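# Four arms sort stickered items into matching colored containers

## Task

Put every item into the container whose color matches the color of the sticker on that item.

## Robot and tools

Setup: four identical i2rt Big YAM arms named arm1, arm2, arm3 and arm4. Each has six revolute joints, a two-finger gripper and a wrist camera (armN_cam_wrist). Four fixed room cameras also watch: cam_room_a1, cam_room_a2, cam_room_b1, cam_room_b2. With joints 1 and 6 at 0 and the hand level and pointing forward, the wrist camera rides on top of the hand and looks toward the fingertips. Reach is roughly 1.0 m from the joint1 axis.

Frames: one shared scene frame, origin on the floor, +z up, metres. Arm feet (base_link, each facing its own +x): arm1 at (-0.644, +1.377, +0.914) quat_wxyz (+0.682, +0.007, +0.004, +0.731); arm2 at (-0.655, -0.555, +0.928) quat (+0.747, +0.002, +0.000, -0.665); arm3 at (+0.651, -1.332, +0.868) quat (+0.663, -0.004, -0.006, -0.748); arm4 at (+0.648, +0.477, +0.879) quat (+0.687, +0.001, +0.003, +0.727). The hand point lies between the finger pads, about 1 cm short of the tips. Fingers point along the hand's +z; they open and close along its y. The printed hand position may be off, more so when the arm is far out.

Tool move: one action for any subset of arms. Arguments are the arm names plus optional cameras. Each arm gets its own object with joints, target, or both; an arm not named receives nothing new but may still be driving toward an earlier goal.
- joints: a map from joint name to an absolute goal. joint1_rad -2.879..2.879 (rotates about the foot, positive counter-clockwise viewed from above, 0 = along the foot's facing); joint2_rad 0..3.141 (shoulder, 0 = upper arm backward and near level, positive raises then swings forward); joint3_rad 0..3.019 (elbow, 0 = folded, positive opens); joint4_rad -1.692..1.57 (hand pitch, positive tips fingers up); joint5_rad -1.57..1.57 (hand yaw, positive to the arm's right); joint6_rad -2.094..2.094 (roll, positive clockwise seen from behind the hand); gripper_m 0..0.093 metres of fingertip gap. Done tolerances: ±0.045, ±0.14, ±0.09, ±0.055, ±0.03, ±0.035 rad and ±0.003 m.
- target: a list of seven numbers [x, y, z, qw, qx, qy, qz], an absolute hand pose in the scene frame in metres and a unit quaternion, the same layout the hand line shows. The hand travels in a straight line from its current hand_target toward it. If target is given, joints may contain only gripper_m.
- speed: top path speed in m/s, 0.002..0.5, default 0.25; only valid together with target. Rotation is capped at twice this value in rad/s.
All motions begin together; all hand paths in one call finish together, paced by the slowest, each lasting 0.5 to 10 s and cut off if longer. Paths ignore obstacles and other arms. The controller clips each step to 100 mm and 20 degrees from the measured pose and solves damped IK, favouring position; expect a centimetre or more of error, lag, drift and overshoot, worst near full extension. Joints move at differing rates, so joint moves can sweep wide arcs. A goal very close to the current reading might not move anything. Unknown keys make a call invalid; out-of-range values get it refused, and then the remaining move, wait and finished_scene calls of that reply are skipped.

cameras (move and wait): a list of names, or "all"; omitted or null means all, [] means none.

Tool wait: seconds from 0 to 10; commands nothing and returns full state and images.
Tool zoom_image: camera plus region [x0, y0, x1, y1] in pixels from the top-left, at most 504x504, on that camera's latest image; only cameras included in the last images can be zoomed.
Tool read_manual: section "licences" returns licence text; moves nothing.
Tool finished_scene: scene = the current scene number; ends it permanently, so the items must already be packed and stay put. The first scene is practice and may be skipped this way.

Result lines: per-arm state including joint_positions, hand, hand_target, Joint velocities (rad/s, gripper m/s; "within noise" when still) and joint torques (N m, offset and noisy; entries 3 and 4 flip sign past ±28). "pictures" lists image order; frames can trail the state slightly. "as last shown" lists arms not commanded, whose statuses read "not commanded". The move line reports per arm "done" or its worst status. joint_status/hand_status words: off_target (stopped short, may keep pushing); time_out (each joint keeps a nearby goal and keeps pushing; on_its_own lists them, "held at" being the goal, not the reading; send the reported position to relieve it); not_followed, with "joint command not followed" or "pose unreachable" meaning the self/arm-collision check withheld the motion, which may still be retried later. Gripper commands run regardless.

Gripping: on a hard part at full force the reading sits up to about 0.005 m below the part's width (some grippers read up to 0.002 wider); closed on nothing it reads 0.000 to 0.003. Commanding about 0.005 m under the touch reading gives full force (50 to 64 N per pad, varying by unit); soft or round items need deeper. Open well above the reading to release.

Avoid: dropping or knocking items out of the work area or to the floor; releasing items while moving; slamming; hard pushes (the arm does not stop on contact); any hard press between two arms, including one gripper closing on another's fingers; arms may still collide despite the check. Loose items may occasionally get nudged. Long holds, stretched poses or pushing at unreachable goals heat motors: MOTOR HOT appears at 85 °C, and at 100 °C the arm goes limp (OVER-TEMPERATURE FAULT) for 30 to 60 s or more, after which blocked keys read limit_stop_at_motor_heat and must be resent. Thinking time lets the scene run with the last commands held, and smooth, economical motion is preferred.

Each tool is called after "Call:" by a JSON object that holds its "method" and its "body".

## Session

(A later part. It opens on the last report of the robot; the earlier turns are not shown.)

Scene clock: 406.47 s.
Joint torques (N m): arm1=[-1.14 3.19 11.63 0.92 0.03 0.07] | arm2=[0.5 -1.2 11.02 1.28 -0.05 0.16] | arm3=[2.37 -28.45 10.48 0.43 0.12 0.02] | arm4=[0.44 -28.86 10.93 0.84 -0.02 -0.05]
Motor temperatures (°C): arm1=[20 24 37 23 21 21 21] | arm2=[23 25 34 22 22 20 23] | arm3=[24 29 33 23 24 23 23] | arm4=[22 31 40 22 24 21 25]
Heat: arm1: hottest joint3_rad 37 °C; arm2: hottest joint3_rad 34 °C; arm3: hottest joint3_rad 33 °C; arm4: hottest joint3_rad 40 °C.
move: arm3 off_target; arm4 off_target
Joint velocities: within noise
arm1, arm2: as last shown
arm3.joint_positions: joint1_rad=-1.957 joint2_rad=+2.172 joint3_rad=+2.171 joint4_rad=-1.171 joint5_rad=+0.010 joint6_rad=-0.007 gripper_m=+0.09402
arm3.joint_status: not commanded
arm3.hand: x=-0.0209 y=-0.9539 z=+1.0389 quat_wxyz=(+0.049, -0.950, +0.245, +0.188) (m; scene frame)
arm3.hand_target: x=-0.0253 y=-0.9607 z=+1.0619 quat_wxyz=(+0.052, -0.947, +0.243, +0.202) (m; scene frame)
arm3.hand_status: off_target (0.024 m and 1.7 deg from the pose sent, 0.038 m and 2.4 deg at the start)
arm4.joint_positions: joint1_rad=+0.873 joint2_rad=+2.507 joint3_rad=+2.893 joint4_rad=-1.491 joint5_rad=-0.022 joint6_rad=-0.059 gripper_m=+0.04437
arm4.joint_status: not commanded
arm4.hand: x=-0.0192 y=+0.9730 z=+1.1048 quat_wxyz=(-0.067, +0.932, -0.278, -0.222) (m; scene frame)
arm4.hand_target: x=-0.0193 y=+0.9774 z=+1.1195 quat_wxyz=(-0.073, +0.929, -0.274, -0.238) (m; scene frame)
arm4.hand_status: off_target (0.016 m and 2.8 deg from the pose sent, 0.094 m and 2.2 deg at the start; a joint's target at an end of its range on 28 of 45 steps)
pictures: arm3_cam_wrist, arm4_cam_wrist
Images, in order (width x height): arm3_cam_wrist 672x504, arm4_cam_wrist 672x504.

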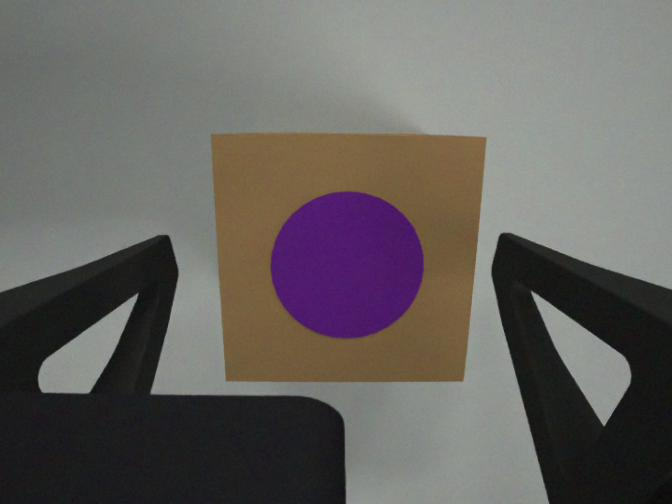

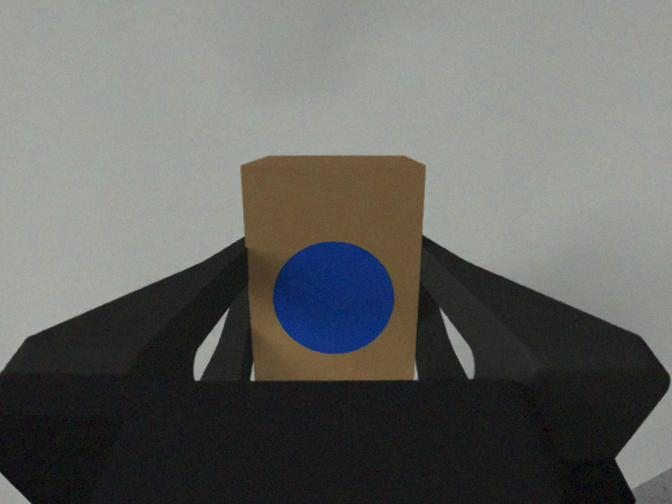

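Call:
{"method": "move", "body": {"arm4": {"target": [0.17, 0.825, 1.18, 0.1132, -0.8836, 0.279, 0.3587], "speed": 0.2}, "arm3": {"joints": {"gripper_m": 0.045}}, "cameras": ["arm3_cam_wrist","arm4_cam_wrist"]}}

Scene clock: 412.93 s.
Joint torques (N m): arm1=[-1.03 2.02 11.64 0.92 0.09 0.06] | arm2=[0.44 -1.26 11 1.31 -0.04 0.15] | arm3=[2.43 -28.45 10.47 0.44 0.09 0.02] | arm4=[1.67 -14.51 9.85 1.73 0.19 0.16]
Motor temperatures (°C): arm1=[20 24 37 23 21 21 21] | arm2=[23 25 34 22 22 20 23] | arm3=[24 29 33 23 24 23 23] | arm4=[22 31 39 22 24 21 25]
Heat: arm1: hottest joint3_rad 37 °C; arm2: hottest joint3_rad 34 °C; arm3: hottest joint3_rad 33 °C; arm4: hottest joint3_rad 39 °C.
move: arm3 off_target; arm4 done
Joint velocities: within noise
arm1, arm2: as last shown
arm3.joint_positions: joint1_rad=-1.957 joint2_rad=+2.172 joint3_rad=+2.171 joint4_rad=-1.171 joint5_rad=+0.011 joint6_rad=-0.006 gripper_m=+0.05282
arm3.joint_status: gripper_m off_target (ended at +0.05286, target +0.04500)
arm3.hand: x=-0.0208 y=-0.9538 z=+1.0388 quat_wxyz=(+0.049, -0.950, +0.245, +0.188) (m; scene frame)
arm3.hand_target: x=-0.0253 y=-0.9606 z=+1.0617 quat_wxyz=(+0.052, -0.947, +0.243, +0.202) (m; scene frame)
arm3.hand_status: not commanded
arm4.joint_positions: joint1_rad=+0.880 joint2_rad=+1.441 joint3_rad=+1.332 joint4_rad=-0.720 joint5_rad=-0.011 joint6_rad=-0.030 gripper_m=+0.04437
arm4.joint_status: not commanded
arm4.hand: x=+0.1763 y=+0.8248 z=+1.1723 quat_wxyz=(-0.111, +0.890, -0.277, -0.346) (m; scene frame)
arm4.hand_target: x=+0.1702 y=+0.8250 z=+1.1800 quat_wxyz=(-0.113, +0.884, -0.279, -0.359) (m; scene frame)
arm4.hand_status: done (0.010 m and 1.6 deg from the pose sent, 0.252 m and 17.4 deg at the start)
pictures: arm3_cam_wrist, arm4_cam_wrist
Images, in order (width x height): arm3_cam_wrist 672x504, arm4_cam_wrist 672x504.

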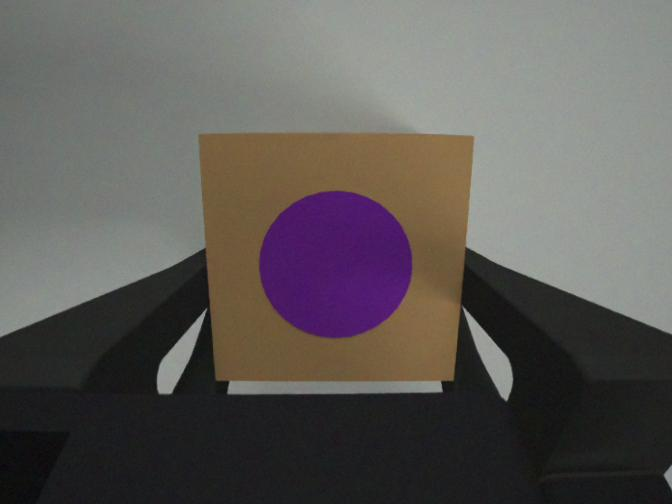

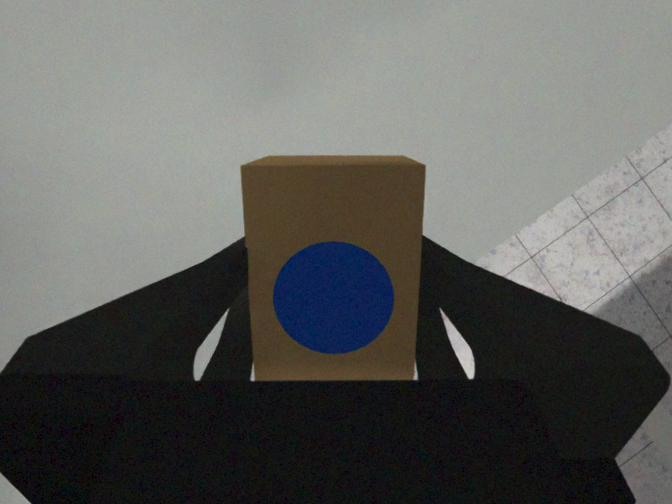

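Call:
{"method": "move", "body": {"arm4": {"joints": {"joint2_rad": 0.6, "joint3_rad": 0.75, "joint4_rad": -1.2, "joint5_rad": 0, "joint6_rad": 0}}, "arm3": {"target": [-0.0255, -0.9605, 1.135, 0.0518, -0.9474, 0.2427, 0.2023], "speed": 0.08}, "cameras": ["arm3_cam_wrist","arm4_cam_wrist"]}}

Call:
{"method": "move", "body": {"arm4": {"joints": {"joint1_rad": -1.912}}, "arm3": {"target": [0.142, -1.04, 1.18, 0.0997, -0.8934, 0.2456, 0.3626], "speed": 0.2}, "cameras": ["arm3_cam_wrist","arm4_cam_wrist"]}}

Scene clock: 420.27 s.
Joint torques (N m): arm1=[-0.79 2.14 11.63 0.95 0.08 0.07] | arm2=[0.38 -1.2 10.99 1.28 -0.04 0.16] | arm3=[2.32 -25 13.72 0.46 0.11 0.01] | arm4=[1.49 -0.67 9.17 0.68 0.2 0.19]
Motor temperatures (°C): arm1=[20 24 37 23 21 21 21] | arm2=[23 25 34 22 22 20 23] | arm3=[24 29 33 23 24 23 24] | arm4=[22 30 39 22 24 21 25]
Heat: arm1: hottest joint3_rad 37 °C; arm2: hottest joint3_rad 34 °C; arm3: hottest joint3_rad 33 °C; arm4: hottest joint3_rad 39 °C.
move: arm3 off_target; arm4 done
Joint velocities: within noise
arm1, arm2: as last shown
arm3.joint_positions: joint1_rad=-1.957 joint2_rad=+2.177 joint3_rad=+2.391 joint4_rad=-1.392 joint5_rad=+0.011 joint6_rad=-0.005 gripper_m=+0.05282
arm3.joint_status: not commanded
arm3.hand: x=-0.0132 y=-0.9569 z=+1.1185 quat_wxyz=(+0.048, -0.950, +0.246, +0.185) (m; scene frame)
arm3.hand_target: x=-0.0246 y=-0.9611 z=+1.1350 quat_wxyz=(+0.052, -0.947, +0.243, +0.203) (m; scene frame)
arm3.hand_status: off_target (0.021 m and 2.1 deg from the pose sent, 0.096 m and 1.7 deg at the start)
arm4.joint_positions: joint1_rad=+0.880 joint2_rad=+0.603 joint3_rad=+0.747 joint4_rad=-1.194 joint5_rad=-0.004 joint6_rad=-0.014 gripper_m=+0.04437
arm4.joint_status: all done
arm4.hand: x=+0.4486 y=+0.6254 z=+1.1223 quat_wxyz=(-0.078, +0.920, -0.295, -0.246) (m; scene frame)
arm4.hand_target: x=+0.4489 y=+0.6239 z=+1.1239 quat_wxyz=(-0.077, +0.919, -0.299, -0.247) (m; scene frame)
arm4.hand_status: not commanded
pictures: arm3_cam_wrist, arm4_cam_wrist
Images, in order (width x height): arm3_cam_wrist 672x504, arm4_cam_wrist 672x504.

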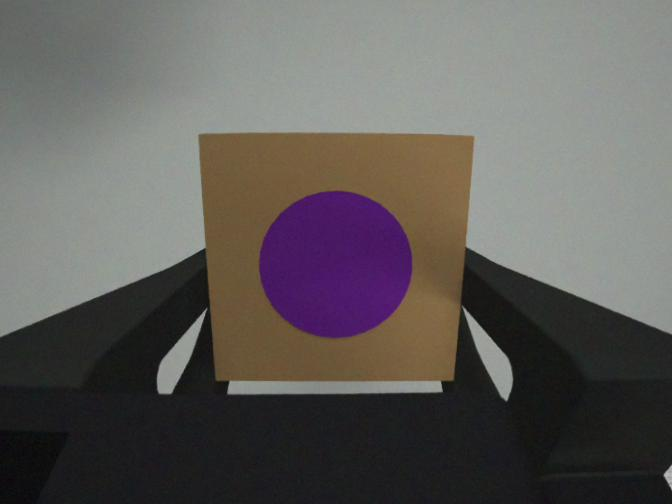

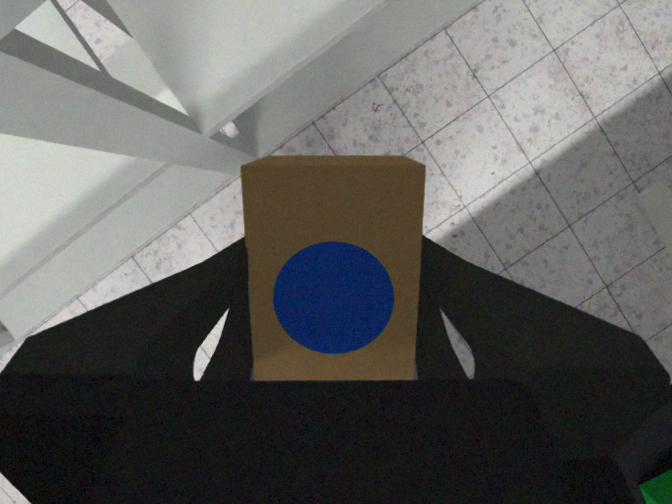

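Scene clock: 422.53 s.
Joint torques (N m): arm1=[-1.08 2.43 11.66 0.9 0.11 0.11] | arm2=[0.5 -1.26 11 1.26 -0.04 0.16] | arm3=[1.38 -15.27 9.52 2.14 0.14 0.03] | arm4=[0.67 -0.67 9.28 0.65 0.02 0.11]
Motor temperatures (°C): arm1=[20 24 37 23 21 21 21] | arm2=[23 25 34 22 22 20 23] | arm3=[24 29 33 23 24 23 24] | arm4=[22 29 39 22 24 21 26]
Heat: arm1: hottest joint3_rad 37 °C; arm2: hottest joint3_rad 34 °C; arm3: hottest joint3_rad 33 °C; arm4: hottest joint3_rad 39 °C.
move: arm3 done; arm4 done
Joint velocities: within noise
arm1.joint_positions: joint1_rad=-0.006 joint2_rad=+0.597 joint3_rad=+0.894 joint4_rad=-1.289 joint5_rad=-0.009 joint6_rad=-0.004 gripper_m=+0.07996
arm1.joint_status: not commanded
arm1.hand: x=-0.6555 y=+1.6224 z=+1.2204 quat_wxyz=(-0.188, +0.699, -0.655, -0.217) (m; scene frame)
arm1.hand_target: x=-0.6566 y=+1.6212 z=+1.2213 quat_wxyz=(-0.185, +0.699, -0.656, -0.215) (m; scene frame)
arm1.hand_status: not commanded
arm2.joint_positions: joint1_rad=+0.004 joint2_rad=+0.599 joint3_rad=+0.901 joint4_rad=-1.286 joint5_rad=+0.003 joint6_rad=-0.012 gripper_m=+0.08991
arm2.joint_status: not commanded
arm2.hand: x=-0.6266 y=-0.8028 z=+1.2366 quat_wxyz=(-0.214, -0.631, -0.720, +0.193) (m; scene frame)
arm2.hand_target: x=-0.6279 y=-0.8000 z=+1.2337 quat_wxyz=(-0.209, -0.638, -0.718, +0.186) (m; scene frame)
arm2.hand_status: not commanded
arm3.joint_positions: joint1_rad=-1.957 joint2_rad=+1.421 joint3_rad=+1.356 joint4_rad=-0.751 joint5_rad=+0.028 joint6_rad=+0.007 gripper_m=+0.05282
arm3.joint_status: not commanded
arm3.hand: x=+0.1442 y=-1.0402 z=+1.1744 quat_wxyz=(+0.098, -0.898, +0.244, +0.352) (m; scene frame)
arm3.hand_target: x=+0.1420 y=-1.0401 z=+1.1800 quat_wxyz=(+0.100, -0.894, +0.246, +0.362) (m; scene frame)
arm3.hand_status: done (0.006 m and 1.4 deg from the pose sent, 0.187 m and 22.2 deg at the start)
arm4.joint_positions: joint1_rad=-1.910 joint2_rad=+0.603 joint3_rad=+0.747 joint4_rad=-1.194 joint5_rad=+0.002 joint6_rad=-0.011 gripper_m=+0.04439
arm4.joint_status: all done
arm4.hand: x=+0.8876 y=+0.4080 z=+1.1210 quat_wxyz=(-0.253, -0.130, -0.958, +0.041) (m; scene frame)
arm4.hand_target: x=+0.8865 y=+0.4082 z=+1.1225 quat_wxyz=(-0.253, -0.137, -0.957, +0.038) (m; scene frame)
arm4.hand_status: not commanded
pictures: arm3_cam_wrist, arm4_cam_wrist
Images, in order (width x height): arm3_cam_wrist 672x504, arm4_cam_wrist 672x504.

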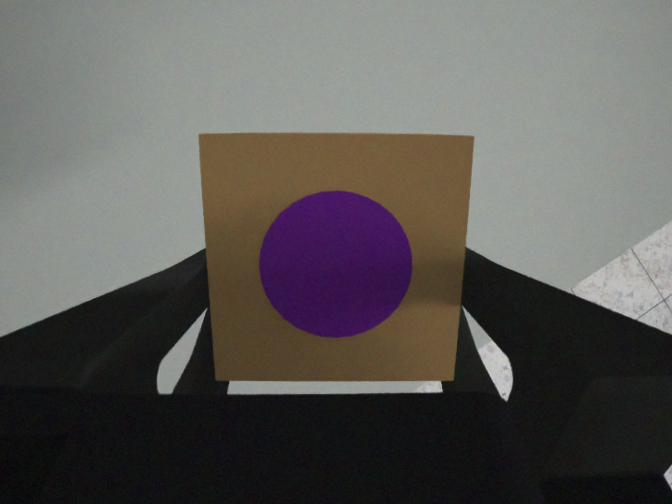

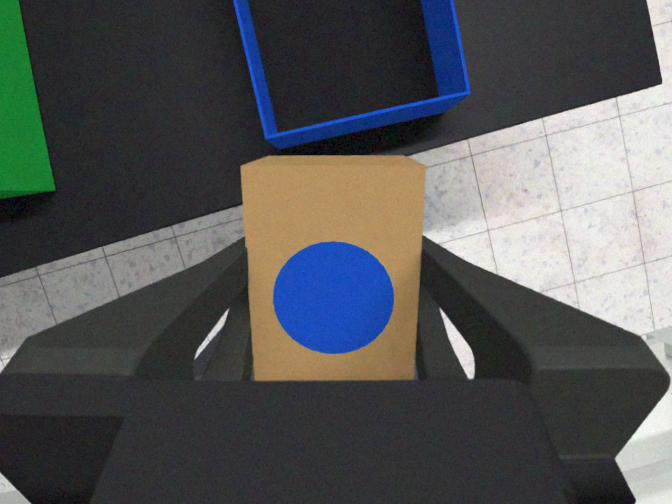

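Call:
{"method": "move", "body": {"arm4": {"target": [1.122, 0.338, 1.0, 0.2067, 0.1389, 0.9681, -0.0297], "speed": 0.2}, "arm3": {"joints": {"joint2_rad": 0.6, "joint3_rad": 0.75, "joint4_rad": -1.2, "joint5_rad": 0, "joint6_rad": 0}}, "cameras": ["arm3_cam_wrist","arm4_cam_wrist"]}}

Call:
{"method": "move", "body": {"arm3": {"joints": {"joint1_rad": 1.803}}, "cameras": ["arm3_cam_wrist","cam_room_b1", "cam_room_b2"]}}

Scene clock: 433.80 s.
Joint torques (N m): arm1=[-1.38 2.67 11.66 0.95 0.08 0.11] | arm2=[0.56 -1.26 11 1.29 -0.04 0.16] | arm3=[1.49 -0.85 9.18 0.98 -0.09 -0.11] | arm4=[0.38 -12.16 11.15 1.07 -0.01 0.16]
Motor temperatures (°C): arm1=[20 24 37 23 21 21 21] | arm2=[23 25 34 22 22 20 23] | arm3=[24 29 32 23 24 23 24] | arm4=[22 28 40 22 24 21 26]
Heat: arm1: hottest joint3_rad 37 °C; arm2: hottest joint3_rad 34 °C; arm3: hottest joint3_rad 32 °C; arm4: hottest joint3_rad 40 °C.
move: arm3 done; arm4 off_target
Joint velocities: within noise
arm1, arm2: as last shown
arm3.joint_positions: joint1_rad=-1.957 joint2_rad=+0.600 joint3_rad=+0.752 joint4_rad=-1.200 joint5_rad=+0.002 joint6_rad=+0.007 gripper_m=+0.05282
arm3.joint_status: all done
arm3.hand: x=+0.4342 y=-1.2072 z=+1.1108 quat_wxyz=(+0.059, -0.935, +0.247, +0.248) (m; scene frame)
arm3.hand_target: x=+0.4341 y=-1.2083 z=+1.1099 quat_wxyz=(+0.058, -0.936, +0.243, +0.247) (m; scene frame)
arm3.hand_status: not commanded
arm4.joint_positions: joint1_rad=-1.910 joint2_rad=+1.457 joint3_rad=+0.959 joint4_rad=-0.707 joint5_rad=-0.002 joint6_rad=-0.011 gripper_m=+0.04439
arm4.joint_status: not commanded
arm4.hand: x=+1.0995 y=+0.3464 z=+0.9799 quat_wxyz=(-0.178, -0.133, -0.975, +0.028) (m; scene frame)
arm4.hand_target: x=+1.1207 y=+0.3383 z=+1.0007 quat_wxyz=(-0.207, -0.139, -0.968, +0.030) (m; scene frame)
arm4.hand_status: off_target (0.031 m and 3.5 deg from the pose sent, 0.273 m and 5.6 deg at the start)
pictures: arm3_cam_wrist, arm4_cam_wrist
Images, in order (width x height): arm3_cam_wrist 672x504, arm4_cam_wrist 672x504.

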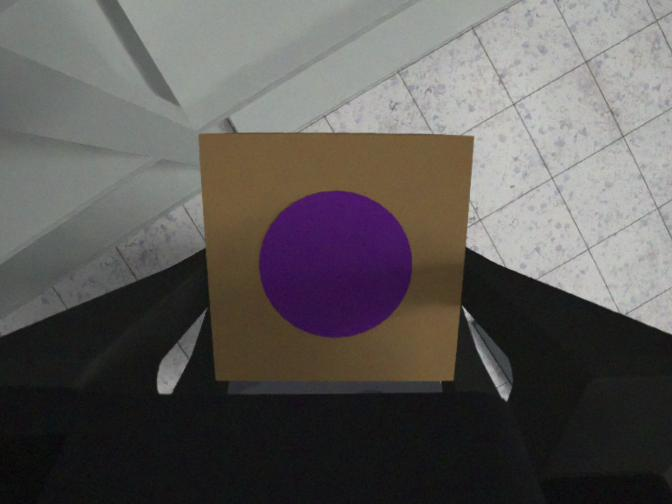

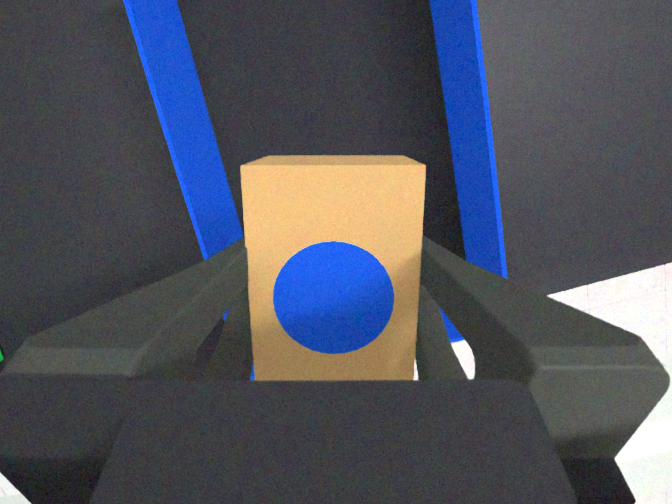

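Scene clock: 436.37 s.
Joint torques (N m): arm1=[-1.14 2.08 11.56 0.96 0.08 0.11] | arm2=[0.44 -1.32 11.02 1.29 -0.04 0.15] | arm3=[2.08 -0.67 9.22 1.02 0.11 -0.11] | arm4=[0.09 -12.57 11.25 1.06 -0.04 0.12]
Motor temperatures (°C): arm1=[20 24 37 23 21 21 21] | arm2=[23 25 34 22 22 20 23] | arm3=[24 29 32 23 24 23 24] | arm4=[22 28 40 22 24 21 26]
Heat: arm1: hottest joint3_rad 37 °C; arm2: hottest joint3_rad 34 °C; arm3: hottest joint3_rad 32 °C; arm4: hottest joint3_rad 40 °C.
move: arm3 done
Joint velocities: within noise
arm1, arm2, arm4: as last shown
arm3.joint_positions: joint1_rad=+1.793 joint2_rad=+0.600 joint3_rad=+0.752 joint4_rad=-1.200 joint5_rad=-0.002 joint6_rad=+0.006 gripper_m=+0.05291
arm3.joint_status: all done
arm3.hand: x=+0.8974 y=-1.3033 z=+1.1126 quat_wxyz=(-0.258, +0.048, -0.965, -0.008) (m; scene frame)
arm3.hand_target: x=+0.8968 y=-1.3012 z=+1.1117 quat_wxyz=(-0.257, +0.056, -0.965, -0.008) (m; scene frame)
arm3.hand_status: not commanded
pictures: arm3_cam_wrist, cam_room_b1, cam_room_b2
Images, in order (width x height): arm3_cam_wrist 672x504, cam_room_b1 672x504, cam_room_b2 672x504.

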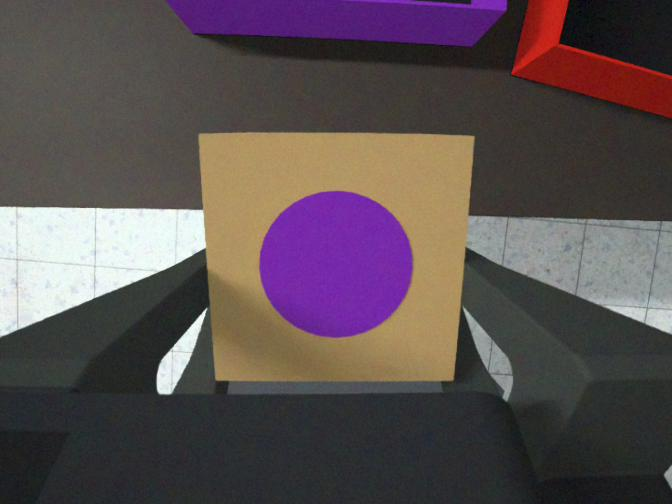

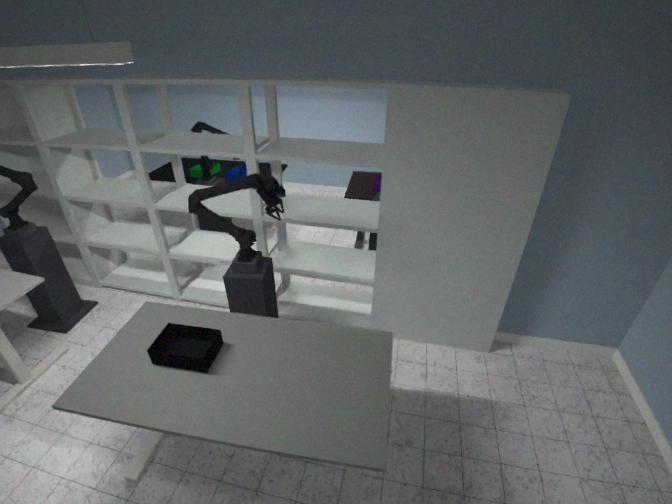

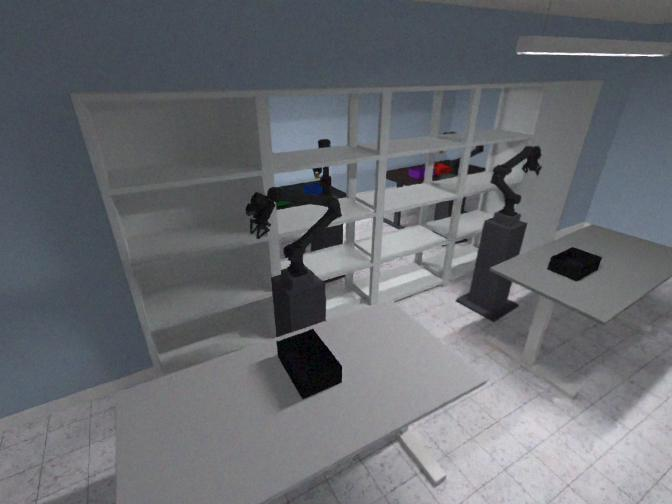

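Call:
{"method": "move", "body": {"arm3": {"target": [1.2056, -1.2707, 1.0, 0.2085, -0.0538, 0.9765, 0.0115], "speed": 0.2}, "arm4": {"target": [1.146, 0.329, 0.87, 0.2067, 0.1389, 0.9681, -0.0297], "speed": 0.12}, "cameras": ["arm3_cam_wrist","arm4_cam_wrist"]}}

Scene clock: 453.77 s.
Joint torques (N m): arm1=[-1.08 2.32 11.6 1.02 0.08 0.07] | arm2=[0.44 -1.2 10.97 1.29 -0.04 0.16] | arm3=[1.26 -15.97 12.49 1.07 -0.07 -0.11] | arm4=[0.5 -14.51 6.57 1.39 -0.07 0.11]
Motor temperatures (°C): arm1=[20 24 37 23 21 21 21] | arm2=[23 25 34 22 22 20 23] | arm3=[24 27 32 23 24 23 24] | arm4=[22 27 40 22 24 21 26]
Heat: arm1: hottest joint3_rad 37 °C; arm2: hottest joint3_rad 34 °C; arm3: hottest joint3_rad 32 °C; arm4: hottest joint3_rad 40 °C.
move: arm3 off_target; arm4 done
Joint velocities: within noise
arm1, arm2: as last shown
arm3.joint_positions: joint1_rad=+1.793 joint2_rad=+1.611 joint3_rad=+1.158 joint4_rad=-0.759 joint5_rad=-0.013 joint6_rad=+0.005 gripper_m=+0.05291
arm3.joint_status: not commanded
arm3.hand: x=+1.1826 y=-1.2743 z=+0.9762 quat_wxyz=(-0.178, +0.050, -0.983, -0.009) (m; scene frame)
arm3.hand_target: x=+1.2040 y=-1.2708 z=+1.0006 quat_wxyz=(-0.209, +0.054, -0.976, -0.011) (m; scene frame)
arm3.hand_status: off_target (0.033 m and 3.6 deg from the pose sent, 0.330 m and 5.9 deg at the start)
arm4.joint_positions: joint1_rad=-1.910 joint2_rad=+1.728 joint3_rad=+0.937 joint4_rad=-0.359 joint5_rad=-0.003 joint6_rad=-0.011 gripper_m=+0.04439
arm4.joint_status: not commanded
arm4.hand: x=+1.1445 y=+0.3330 z=+0.8749 quat_wxyz=(-0.204, -0.132, -0.969, +0.031) (m; scene frame)
arm4.hand_target: x=+1.1458 y=+0.3291 z=+0.8700 quat_wxyz=(-0.206, -0.139, -0.968, +0.030) (m; scene frame)
arm4.hand_status: done (0.007 m and 0.9 deg from the pose sent, 0.121 m and 3.5 deg at the start)
pictures: arm3_cam_wrist, arm4_cam_wrist
Images, in order (width x height): arm3_cam_wrist 672x504, arm4_cam_wrist 672x504.

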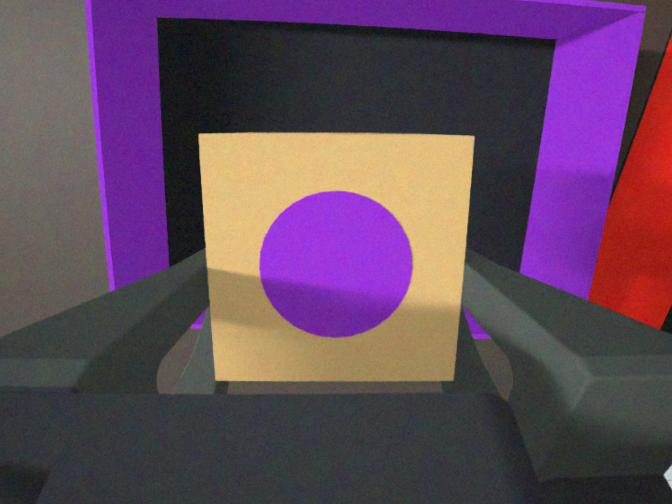

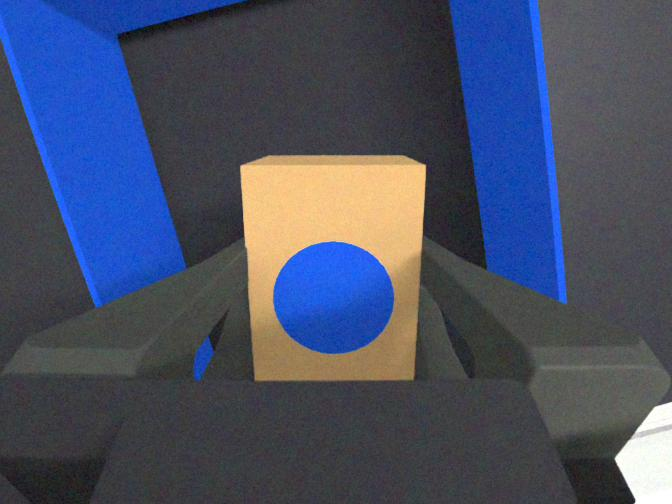

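Call:
{"method": "move", "body": {"arm3": {"target": [1.188, -1.276, 0.87, 0.1938, -0.054, 0.9795, 0.0107], "speed": 0.12}, "arm4": {"target": [1.135, 0.338, 0.81, 0.1873, 0.1394, 0.972, -0.0269], "speed": 0.08}, "cameras": ["arm3_cam_wrist","arm4_cam_wrist"]}}

Scene clock: 469.37 s.
Joint torques (N m): arm1=[-1.55 2.14 11.63 1.03 0.04 0.08] | arm2=[0.32 -1.2 11.02 1.26 -0.04 0.16] | arm3=[0.91 -16.44 6.84 1.42 -0.07 -0.12] | arm4=[1.14 -14.33 5.59 1.29 0.1 0.18]
Motor temperatures (°C): arm1=[20 24 37 23 21 21 21] | arm2=[23 25 34 22 22 20 23] | arm3=[24 27 32 23 24 23 24] | arm4=[22 26 39 22 24 21 26]
Heat: arm1: hottest joint3_rad 37 °C; arm2: hottest joint3_rad 34 °C; arm3: hottest joint3_rad 32 °C; arm4: hottest joint3_rad 39 °C.
move: arm3 done; arm4 done
Joint velocities: within noise
arm1, arm2: as last shown
arm3.joint_positions: joint1_rad=+1.793 joint2_rad=+1.771 joint3_rad=+1.033 joint4_rad=-0.454 joint5_rad=-0.015 joint6_rad=+0.002 gripper_m=+0.05291
arm3.joint_status: not commanded
arm3.hand: x=+1.1851 y=-1.2753 z=+0.8702 quat_wxyz=(-0.188, +0.051, -0.981, -0.010) (m; scene frame)
arm3.hand_target: x=+1.1880 y=-1.2759 z=+0.8701 quat_wxyz=(-0.194, +0.054, -0.979, -0.011) (m; scene frame)
arm3.hand_status: done (0.003 m and 0.8 deg from the pose sent, 0.106 m and 1.9 deg at the start)
arm4.joint_positions: joint1_rad=-1.910 joint2_rad=+1.844 joint3_rad=+0.901 joint4_rad=-0.243 joint5_rad=-0.003 joint6_rad=-0.006 gripper_m=+0.04439
arm4.joint_status: not commanded
arm4.hand: x=+1.1333 y=+0.3360 z=+0.8168 quat_wxyz=(-0.187, -0.135, -0.973, +0.028) (m; scene frame)
arm4.hand_target: x=+1.1350 y=+0.3380 z=+0.8102 quat_wxyz=(-0.187, -0.139, -0.972, +0.027) (m; scene frame)
arm4.hand_status: done (0.007 m and 0.5 deg from the pose sent, 0.066 m and 2.2 deg at the start)
pictures: arm3_cam_wrist, arm4_cam_wrist
Images, in order (width x height): arm3_cam_wrist 672x504, arm4_cam_wrist 672x504.

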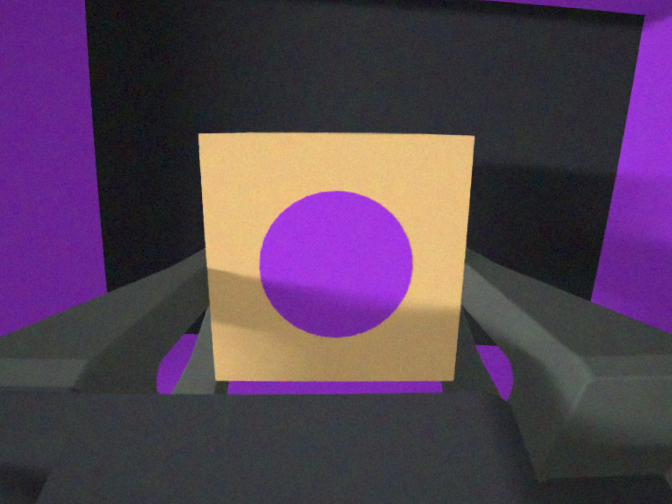

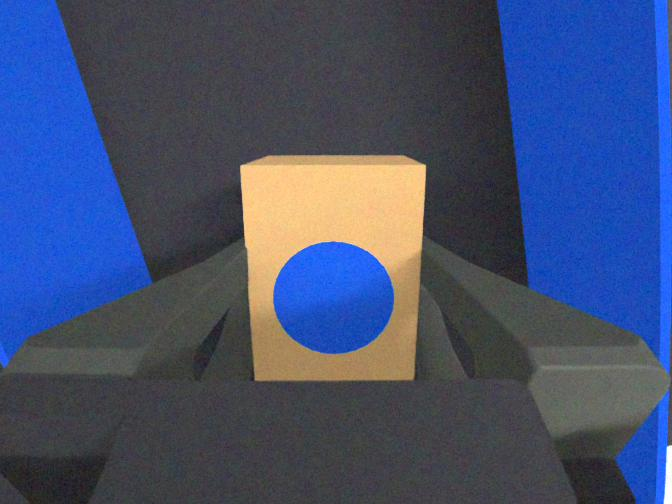

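Call:
{"method": "move", "body": {"arm3": {"target": [1.188, -1.276, 0.79, 0.1938, -0.054, 0.9795, 0.0107], "speed": 0.1}, "arm4": {"target": [1.135, 0.338, 0.762, 0.1873, 0.1394, 0.972, -0.0269], "speed": 0.06}, "cameras": []}}

Scene clock: 475.53 s.
Joint torques (N m): arm1=[-1.03 2.37 11.67 0.9 0.08 0.07] | arm2=[0.44 -1.08 11.04 1.28 -0.04 0.16] | arm3=[0.97 -17.2 5.49 1.37 -0.03 -0.11] | arm4=[1.44 -15.62 4.41 1.21 0.13 0.19]
Motor temperatures (°C): arm1=[20 24 37 23 21 21 21] | arm2=[23 25 34 22 22 20 23] | arm3=[24 27 32 23 24 23 24] | arm4=[22 26 38 22 24 21 26]
Heat: arm1: hottest joint3_rad 37 °C; arm2: hottest joint3_rad 34 °C; arm3: hottest joint3_rad 32 °C; arm4: hottest joint3_rad 38 °C.
move: arm3 done; arm4 done
Joint velocities: within noise
arm1, arm2: as last shown
arm3.joint_positions: joint1_rad=+1.793 joint2_rad=+1.935 joint3_rad=+1.000 joint4_rad=-0.252 joint5_rad=-0.015 joint6_rad=+0.002 gripper_m=+0.05291
arm3.joint_status: not commanded
arm3.hand: x=+1.1867 y=-1.2762 z=+0.7918 quat_wxyz=(-0.190, +0.051, -0.980, -0.010) (m; scene frame)
arm3.hand_target: x=+1.1880 y=-1.2759 z=+0.7901 quat_wxyz=(-0.194, +0.054, -0.980, -0.011) (m; scene frame)
arm3.hand_status: done (0.002 m and 0.6 deg from the pose sent, 0.080 m and 0.8 deg at the start)
arm4.joint_positions: joint1_rad=-1.910 joint2_rad=+1.966 joint3_rad=+0.901 joint4_rad=-0.120 joint5_rad=-0.003 joint6_rad=-0.005 gripper_m=+0.04439
arm4.joint_status: not commanded
arm4.hand: x=+1.1348 y=+0.3353 z=+0.7692 quat_wxyz=(-0.188, -0.135, -0.972, +0.028) (m; scene frame)
arm4.hand_target: x=+1.1349 y=+0.3380 z=+0.7622 quat_wxyz=(-0.187, -0.139, -0.972, +0.027) (m; scene frame)
arm4.hand_status: done (0.008 m and 0.5 deg from the pose sent, 0.055 m and 0.5 deg at the start)
pictures: none
No camera images: "cameras" was empty.

Call:
{"method": "move", "body": {"arm3": {"target": [1.188, -1.276, 0.772, 0.1938, -0.054, 0.9795, 0.0107], "speed": 0.05}, "arm4": {"target": [1.135, 0.338, 0.748, 0.1873, 0.1394, 0.972, -0.0269], "speed": 0.05}, "cameras": []}}

Call:
{"method": "move", "body": {"arm3": {"target": [1.188, -1.276, 0.760, 0.1938, -0.054, 0.9795, 0.0107], "speed": 0.05}, "arm4": {"target": [1.135, 0.338, 0.737, 0.1873, 0.1394, 0.972, -0.0269], "speed": 0.05}, "cameras": []}}

Scene clock: 482.37 s.
Joint torques (N m): arm1=[-1.2 2.43 11.75 0.96 0.11 0.05] | arm2=[0.44 -1.32 11 1.31 -0.04 0.16] | arm3=[1.03 -17.08 5.14 1.4 -0.03 -0.11] | arm4=[1.49 -15.21 4.4 1.33 0.11 0.15]
Motor temperatures (°C): arm1=[20 24 37 23 21 21 21] | arm2=[23 25 34 22 22 20 23] | arm3=[24 27 31 23 24 23 24] | arm4=[22 26 37 22 24 21 26]
Heat: arm1: hottest joint3_rad 37 °C; arm2: hottest joint3_rad 34 °C; arm3: hottest joint3_rad 31 °C; arm4: hottest joint3_rad 37 °C.
move: arm3 done; arm4 done
Joint velocities: within noise
arm1, arm2: as last shown
arm3.joint_positions: joint1_rad=+1.793 joint2_rad=+1.974 joint3_rad=+1.000 joint4_rad=-0.209 joint5_rad=-0.015 joint6_rad=+0.002 gripper_m=+0.05291
arm3.joint_status: not commanded
arm3.hand: x=+1.1882 y=-1.2763 z=+0.7756 quat_wxyz=(-0.192, +0.051, -0.980, -0.010) (m; scene frame)
arm3.hand_target: x=+1.1879 y=-1.2759 z=+0.7720 quat_wxyz=(-0.194, +0.054, -0.980, -0.011) (m; scene frame)
arm3.hand_status: done (0.004 m and 0.4 deg from the pose sent, 0.020 m and 0.6 deg at the start)
arm4.joint_positions: joint1_rad=-1.910 joint2_rad=+2.001 joint3_rad=+0.901 joint4_rad=-0.086 joint5_rad=-0.003 joint6_rad=-0.005 gripper_m=+0.04439
arm4.joint_status: not commanded
arm4.hand: x=+1.1340 y=+0.3355 z=+0.7553 quat_wxyz=(-0.187, -0.135, -0.973, +0.028) (m; scene frame)
arm4.hand_target: x=+1.1349 y=+0.3380 z=+0.7482 quat_wxyz=(-0.187, -0.139, -0.972, +0.027) (m; scene frame)
arm4.hand_status: done (0.008 m and 0.5 deg from the pose sent, 0.021 m and 0.5 deg at the start)
pictures: none
No camera images: "cameras" was empty.

Scene clock: 483.33 s.
Joint torques (N m): arm1=[-1.38 2.26 11.78 0.99 0.1 0.11] | arm2=[0.44 -1.26 10.97 1.28 -0.04 0.15] | arm3=[1.14 -17.03 4.93 1.44 -0.03 -0.1] | arm4=[1.03 -14.04 4.56 1.13 0.13 0.18]
Motor temperatures (°C): arm1=[20 24 37 23 21 21 21] | arm2=[23 25 34 22 22 20 23] | arm3=[24 27 31 23 24 23 24] | arm4=[22 26 36 22 24 21 26]
Heat: arm1: hottest joint3_rad 37 °C; arm2: hottest joint3_rad 34 °C; arm3: hottest joint3_rad 31 °C; arm4: hottest joint3_rad 36 °C.
move: arm3 done; arm4 off_target
Joint velocities: within noise
arm1, arm2: as last shown
arm3.joint_positions: joint1_rad=+1.793 joint2_rad=+2.001 joint3_rad=+1.000 joint4_rad=-0.181 joint5_rad=-0.015 joint6_rad=+0.002 gripper_m=+0.05291
arm3.joint_status: not commanded
arm3.hand: x=+1.1885 y=-1.2764 z=+0.7644 quat_wxyz=(-0.192, +0.051, -0.980, -0.010) (m; scene frame)
arm3.hand_target: x=+1.1880 y=-1.2759 z=+0.7601 quat_wxyz=(-0.194, +0.054, -0.979, -0.011) (m; scene frame)
arm3.hand_status: done (0.004 m and 0.3 deg from the pose sent, 0.016 m and 0.4 deg at the start)
arm4.joint_positions: joint1_rad=-1.910 joint2_rad=+2.011 joint3_rad=+0.901 joint4_rad=-0.060 joint5_rad=-0.003 joint6_rad=-0.004 gripper_m=+0.04439
arm4.joint_status: not commanded
arm4.hand: x=+1.1371 y=+0.3346 z=+0.7525 quat_wxyz=(-0.195, -0.136, -0.971, +0.029) (m; scene frame)
arm4.hand_target: x=+1.1346 y=+0.3380 z=+0.7375 quat_wxyz=(-0.187, -0.139, -0.972, +0.027) (m; scene frame)
arm4.hand_status: off_target (0.016 m and 1.0 deg from the pose sent, 0.018 m and 0.5 deg at the start)
pictures: none
No camera images: "cameras" was empty.

Call:
{"method": "move", "body": {"arm3": {"target": [1.188, -1.276, 0.748, 0.1938, -0.054, 0.9795, 0.0107], "speed": 0.05}, "arm4": {"target": [1.135, 0.338, 0.747, 0.1873, 0.1394, 0.972, -0.0269], "speed": 0.05}, "cameras": ["arm4_cam_wrist"]}}

Call:
{"method": "move", "body": {"arm3": {"target": [1.188, -1.276, 0.737, 0.1938, -0.054, 0.9795, 0.0107], "speed": 0.05}, "arm4": {"joints": {"gripper_m": 0.055}}, "cameras": ["arm4_cam_wrist"]}}

Scene clock: 487.87 s.
Joint torques (N m): arm1=[-1.55 2.2 11.74 0.85 0.03 0.07] | arm2=[0.44 -1.14 10.96 1.29 -0.05 0.16] | arm3=[1.08 -15.85 4.97 1.39 -0.01 -0.09] | arm4=[0.97 -16.21 4.36 0.53 0.14 0.16]
Motor temperatures (°C): arm1=[20 24 37 23 21 21 21] | arm2=[23 25 34 22 22 20 23] | arm3=[24 27 31 23 24 23 25] | arm4=[22 26 36 22 24 21 26]
Heat: arm1: hottest joint3_rad 37 °C; arm2: hottest joint3_rad 34 °C; arm3: hottest joint3_rad 31 °C; arm4: hottest joint3_rad 36 °C.
move: arm3 off_target; arm4 done
Joint velocities: within noise
arm1.joint_positions: joint1_rad=-0.006 joint2_rad=+0.597 joint3_rad=+0.894 joint4_rad=-1.289 joint5_rad=-0.009 joint6_rad=-0.004 gripper_m=+0.07996
arm1.joint_status: not commanded
arm1.hand: x=-0.6555 y=+1.6224 z=+1.2204 quat_wxyz=(-0.188, +0.699, -0.655, -0.217) (m; scene frame)
arm1.hand_target: x=-0.6566 y=+1.6212 z=+1.2213 quat_wxyz=(-0.185, +0.699, -0.656, -0.215) (m; scene frame)
arm1.hand_status: not commanded
arm2.joint_positions: joint1_rad=+0.004 joint2_rad=+0.599 joint3_rad=+0.901 joint4_rad=-1.286 joint5_rad=+0.003 joint6_rad=-0.012 gripper_m=+0.08991
arm2.joint_status: not commanded
arm2.hand: x=-0.6266 y=-0.8028 z=+1.2366 quat_wxyz=(-0.214, -0.631, -0.720, +0.193) (m; scene frame)
arm2.hand_target: x=-0.6279 y=-0.8000 z=+1.2337 quat_wxyz=(-0.209, -0.638, -0.718, +0.186) (m; scene frame)
arm2.hand_status: not commanded
arm3.joint_positions: joint1_rad=+1.793 joint2_rad=+2.014 joint3_rad=+1.000 joint4_rad=-0.152 joint5_rad=-0.015 joint6_rad=+0.002 gripper_m=+0.05291
arm3.joint_status: not commanded
arm3.hand: x=+1.1921 y=-1.2761 z=+0.7604 quat_wxyz=(-0.200, +0.051, -0.978, -0.011) (m; scene frame)
arm3.hand_target: x=+1.1877 y=-1.2760 z=+0.7483 quat_wxyz=(-0.194, +0.054, -0.979, -0.011) (m; scene frame)
arm3.hand_status: off_target (0.013 m and 0.8 deg from the pose sent, 0.016 m and 0.4 deg at the start)
arm4.joint_positions: joint1_rad=-1.910 joint2_rad=+2.011 joint3_rad=+0.901 joint4_rad=-0.060 joint5_rad=-0.003 joint6_rad=-0.004 gripper_m=+0.04439
arm4.joint_status: not commanded
arm4.hand: x=+1.1371 y=+0.3346 z=+0.7525 quat_wxyz=(-0.195, -0.136, -0.971, +0.029) (m; scene frame)
arm4.hand_target: x=+1.1350 y=+0.3379 z=+0.7471 quat_wxyz=(-0.187, -0.139, -0.972, +0.027) (m; scene frame)
arm4.hand_status: done (0.007 m and 1.0 deg from the pose sent, 0.007 m and 1.0 deg at the start)
pictures: arm4_cam_wrist
Images, in order (width x height): arm4_cam_wrist 672x504.

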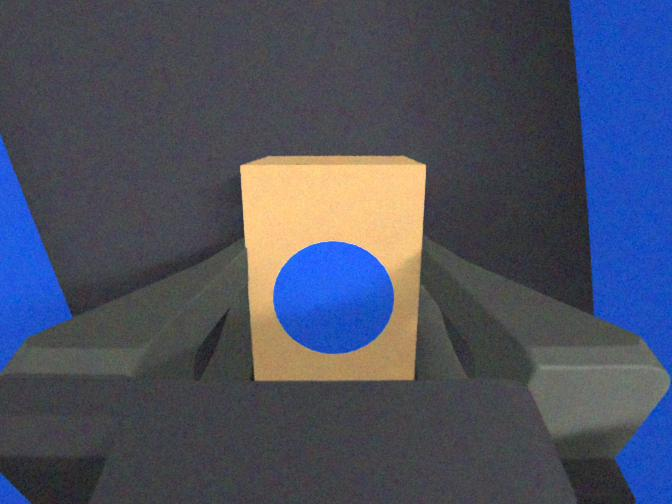

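Scene clock: 488.83 s.
Joint torques (N m): arm1=[-0.97 2.49 11.41 0.88 0.07 0.1] | arm2=[0.38 -1.26 10.96 1.31 -0.04 0.17] | arm3=[1.03 -14.21 4.92 1.26 0 -0.09] | arm4=[1.03 -15.62 4.4 0.43 0.13 0.15]
Motor temperatures (°C): arm1=[20 24 37 23 21 21 21] | arm2=[23 25 34 22 22 20 23] | arm3=[24 27 31 23 24 23 25] | arm4=[22 26 36 22 24 21 26]
Heat: arm1: hottest joint3_rad 37 °C; arm2: hottest joint3_rad 34 °C; arm3: hottest joint3_rad 31 °C; arm4: hottest joint3_rad 36 °C.
move: arm3 off_target; arm4 done
Joint velocities: within noise
arm1, arm2: as last shown
arm3.joint_positions: joint1_rad=+1.793 joint2_rad=+2.020 joint3_rad=+1.000 joint4_rad=-0.124 joint5_rad=-0.015 joint6_rad=+0.002 gripper_m=+0.05291
arm3.joint_status: not commanded
arm3.hand: x=+1.1969 y=-1.2756 z=+0.7602 quat_wxyz=(-0.211, +0.051, -0.976, -0.011) (m; scene frame)
arm3.hand_target: x=+1.1872 y=-1.2760 z=+0.7380 quat_wxyz=(-0.194, +0.054, -0.979, -0.011) (m; scene frame)
arm3.hand_status: off_target (0.025 m and 2.0 deg from the pose sent, 0.024 m and 0.8 deg at the start)
arm4.joint_positions: joint1_rad=-1.910 joint2_rad=+2.011 joint3_rad=+0.901 joint4_rad=-0.060 joint5_rad=-0.003 joint6_rad=-0.004 gripper_m=+0.05492
arm4.joint_status: all done
arm4.hand: x=+1.1371 y=+0.3346 z=+0.7525 quat_wxyz=(-0.195, -0.136, -0.971, +0.029) (m; scene frame)
arm4.hand_target: x=+1.1350 y=+0.3379 z=+0.7471 quat_wxyz=(-0.187, -0.139, -0.972, +0.027) (m; scene frame)
arm4.hand_status: not commanded
pictures: arm4_cam_wrist
Images, in order (width x height): arm4_cam_wrist 672x504.

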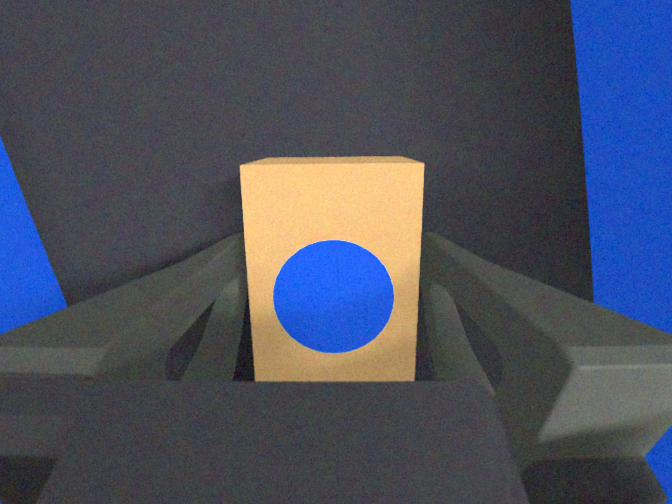

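Call:
{"method": "move", "body": {"arm3": {"target": [1.188, -1.276, 0.752, 0.1938, -0.054, 0.9795, 0.0107], "speed": 0.05}, "arm4": {"joints": {"gripper_m": 0.075}}, "cameras": []}}

Call:
{"method": "move", "body": {"arm3": {"joints": {"gripper_m": 0.063}}, "arm4": {"target": [1.137, 0.336, 0.9, 0.1873, 0.1394, 0.972, -0.0269], "speed": 0.12}, "cameras": ["arm3_cam_wrist","arm4_cam_wrist"]}}

Scene clock: 495.07 s.
Joint torques (N m): arm1=[-1.32 2.49 11.63 0.91 0.11 0.08] | arm2=[0.32 -1.26 10.99 1.26 -0.04 0.17] | arm3=[1.08 -17.2 4.96 -0.02 -0.03 -0.1] | arm4=[1.32 -15.85 4.27 0.4 0.14 0.17]
Motor temperatures (°C): arm1=[20 24 37 23 21 21 21] | arm2=[23 25 34 22 22 20 23] | arm3=[24 27 31 23 24 23 25] | arm4=[22 25 35 22 24 21 26]
Heat: arm1: hottest joint3_rad 37 °C; arm2: hottest joint3_rad 34 °C; arm3: hottest joint3_rad 31 °C; arm4: hottest joint3_rad 35 °C.
move: arm3 off_target; arm4 done
Joint velocities: within noise
arm1, arm2: as last shown
arm3.joint_positions: joint1_rad=+1.793 joint2_rad=+2.020 joint3_rad=+1.000 joint4_rad=-0.127 joint5_rad=-0.015 joint6_rad=+0.002 gripper_m=+0.05291
arm3.joint_status: not commanded
arm3.hand: x=+1.1963 y=-1.2757 z=+0.7598 quat_wxyz=(-0.210, +0.051, -0.976, -0.011) (m; scene frame)
arm3.hand_target: x=+1.1879 y=-1.2759 z=+0.7521 quat_wxyz=(-0.194, +0.054, -0.979, -0.011) (m; scene frame)
arm3.hand_status: off_target (0.011 m and 1.9 deg from the pose sent, 0.012 m and 2.0 deg at the start)
arm4.joint_positions: joint1_rad=-1.910 joint2_rad=+2.011 joint3_rad=+0.901 joint4_rad=-0.060 joint5_rad=-0.003 joint6_rad=-0.003 gripper_m=+0.07489
arm4.joint_status: all done
arm4.hand: x=+1.1371 y=+0.3346 z=+0.7525 quat_wxyz=(-0.195, -0.136, -0.971, +0.029) (m; scene frame)
arm4.hand_target: x=+1.1350 y=+0.3379 z=+0.7471 quat_wxyz=(-0.187, -0.139, -0.972, +0.027) (m; scene frame)
arm4.hand_status: not commanded
pictures: none
No camera images: "cameras" was empty.

Scene clock: 497.00 s.
Joint torques (N m): arm1=[-1.38 2.37 11.74 0.92 0.1 0.08] | arm2=[0.38 -1.2 10.97 1.29 -0.04 0.16] | arm3=[1.08 -17.14 4.98 0.47 -0.02 -0.09] | arm4=[0.97 -15.97 8.83 0.24 0.08 0.12]
Motor temperatures (°C): arm1=[20 24 37 23 21 21 21] | arm2=[23 25 34 22 22 20 23] | arm3=[24 27 30 23 24 23 24] | arm4=[22 25 35 22 24 21 26]
Heat: arm1: hottest joint3_rad 37 °C; arm2: hottest joint3_rad 34 °C; arm3: hottest joint3_rad 30 °C; arm4: hottest joint3_rad 35 °C.
move: arm3 done; arm4 off_target
Joint velocities: within noise
arm1, arm2: as last shown
arm3.joint_positions: joint1_rad=+1.793 joint2_rad=+2.020 joint3_rad=+0.999 joint4_rad=-0.140 joint5_rad=-0.015 joint6_rad=+0.002 gripper_m=+0.06296
arm3.joint_status: all done
arm3.hand: x=+1.1928 y=-1.2760 z=+0.7581 quat_wxyz=(-0.203, +0.051, -0.978, -0.011) (m; scene frame)
arm3.hand_target: x=+1.1880 y=-1.2759 z=+0.7522 quat_wxyz=(-0.194, +0.054, -0.979, -0.011) (m; scene frame)
arm3.hand_status: not commanded
arm4.joint_positions: joint1_rad=-1.910 joint2_rad=+1.678 joint3_rad=+0.923 joint4_rad=-0.463 joint5_rad=-0.003 joint6_rad=-0.003 gripper_m=+0.07489
arm4.joint_status: not commanded
arm4.hand: x=+1.1214 y=+0.3397 z=+0.8845 quat_wxyz=(-0.172, -0.137, -0.975, +0.026) (m; scene frame)
arm4.hand_target: x=+1.1366 y=+0.3361 z=+0.9004 quat_wxyz=(-0.188, -0.139, -0.972, +0.027) (m; scene frame)
arm4.hand_status: off_target (0.022 m and 1.9 deg from the pose sent, 0.148 m and 1.0 deg at the start)
pictures: arm3_cam_wrist, arm4_cam_wrist
Images, in order (width x height): arm3_cam_wrist 672x504, arm4_cam_wrist 672x504.

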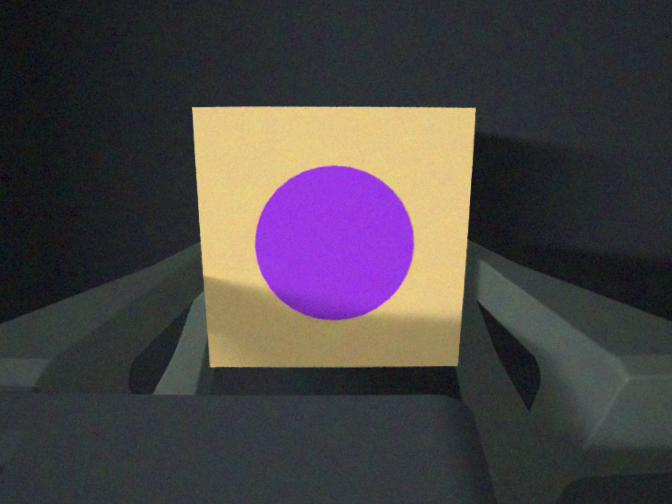

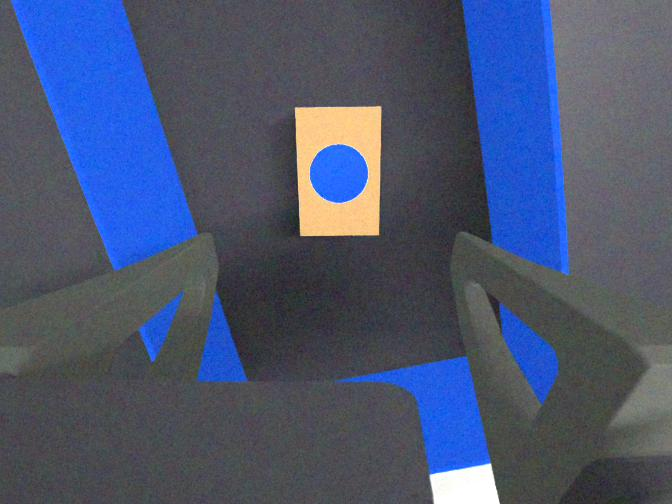

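Call:
{"method": "move", "body": {"arm3": {"joints": {"gripper_m": 0.083}}, "arm4": {"joints": {"joint2_rad": 0.8, "joint3_rad": 0.85, "joint4_rad": -1.0}}, "cameras": []}}

Call:
{"method": "move", "body": {"arm3": {"target": [1.190, -1.276, 0.9, 0.1938, -0.054, 0.9795, 0.0107], "speed": 0.12}, "cameras": ["arm3_cam_wrist","arm4_cam_wrist"]}}

Scene clock: 502.17 s.
Joint torques (N m): arm1=[-1.32 1.96 11.6 0.94 0.04 0.13] | arm2=[0.44 -1.26 10.97 1.28 -0.04 0.16] | arm3=[1.08 -17.14 4.96 0.49 -0.02 -0.1] | arm4=[0.73 -3.6 10.04 0.8 0.09 0.13]
Motor temperatures (°C): arm1=[20 24 37 23 21 21 21] | arm2=[23 25 34 22 22 20 23] | arm3=[24 27 30 23 24 23 24] | arm4=[22 25 35 22 24 21 26]
Heat: arm1: hottest joint3_rad 37 °C; arm2: hottest joint3_rad 34 °C; arm3: hottest joint3_rad 30 °C; arm4: hottest joint3_rad 35 °C.
move: arm3 done; arm4 done
Joint velocities: within noise
arm1, arm2: as last shown
arm3.joint_positions: joint1_rad=+1.793 joint2_rad=+2.020 joint3_rad=+0.999 joint4_rad=-0.140 joint5_rad=-0.015 joint6_rad=+0.002 gripper_m=+0.08293
arm3.joint_status: all done
arm3.hand: x=+1.1928 y=-1.2760 z=+0.7581 quat_wxyz=(-0.203, +0.051, -0.978, -0.011) (m; scene frame)
arm3.hand_target: x=+1.1880 y=-1.2759 z=+0.7522 quat_wxyz=(-0.194, +0.054, -0.979, -0.011) (m; scene frame)
arm3.hand_status: not commanded
arm4.joint_positions: joint1_rad=-1.910 joint2_rad=+0.799 joint3_rad=+0.837 joint4_rad=-0.989 joint5_rad=-0.003 joint6_rad=-0.003 gripper_m=+0.07489
arm4.joint_status: all done
arm4.hand: x=+0.9669 y=+0.3859 z=+1.1415 quat_wxyz=(-0.300, -0.132, -0.944, +0.044) (m; scene frame)
arm4.hand_target: x=+0.9673 y=+0.3863 z=+1.1463 quat_wxyz=(-0.301, -0.135, -0.943, +0.043) (m; scene frame)
arm4.hand_status: not commanded
pictures: none
No camera images: "cameras" was empty.

Scene clock: 504.07 s.
Joint torques (N m): arm1=[-1.2 2.49 11.48 0.96 0.08 0.08] | arm2=[0.44 -1.2 10.97 1.26 -0.04 0.16] | arm3=[0.73 -16.67 10.29 0.39 -0.08 -0.13] | arm4=[0.5 -3.72 10.07 0.53 0.08 0.11]
Motor temperatures (°C): arm1=[20 24 37 23 21 21 21] | arm2=[23 25 34 22 22 20 23] | arm3=[24 27 30 23 24 23 24] | arm4=[22 25 35 22 24 21 26]
Heat: arm1: hottest joint3_rad 37 °C; arm2: hottest joint3_rad 34 °C; arm3: hottest joint3_rad 30 °C; arm4: hottest joint3_rad 35 °C.
move: arm3 off_target
Joint velocities: within noise
arm1, arm2, arm4: as last shown
arm3.joint_positions: joint1_rad=+1.793 joint2_rad=+1.727 joint3_rad=+1.022 joint4_rad=-0.512 joint5_rad=-0.015 joint6_rad=+0.001 gripper_m=+0.08293
arm3.joint_status: not commanded
arm3.hand: x=+1.1722 y=-1.2764 z=+0.8832 quat_wxyz=(-0.176, +0.052, -0.983, -0.009) (m; scene frame)
arm3.hand_target: x=+1.1893 y=-1.2761 z=+0.9004 quat_wxyz=(-0.194, +0.054, -0.979, -0.011) (m; scene frame)
arm3.hand_status: off_target (0.024 m and 2.1 deg from the pose sent, 0.142 m and 1.1 deg at the start)
pictures: arm3_cam_wrist, arm4_cam_wrist
Images, in order (width x height): arm3_cam_wrist 672x504, arm4_cam_wrist 672x504.

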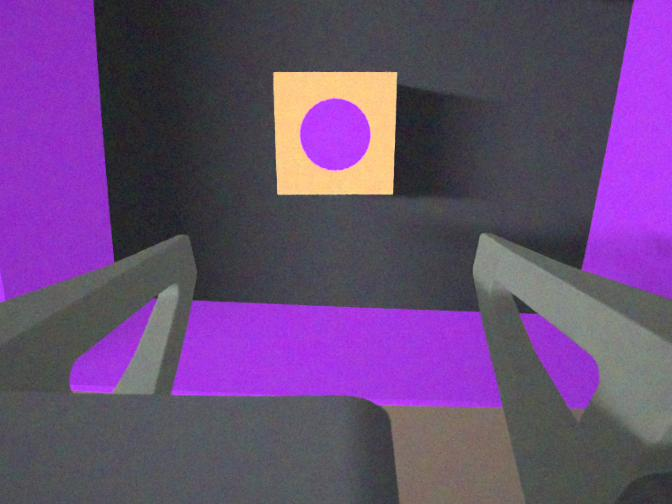

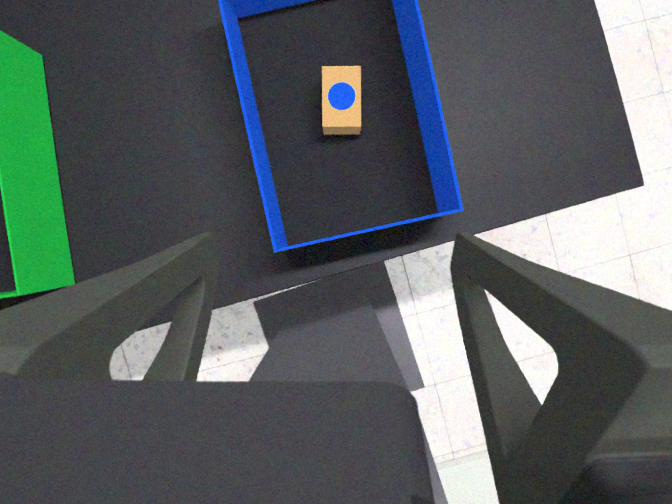

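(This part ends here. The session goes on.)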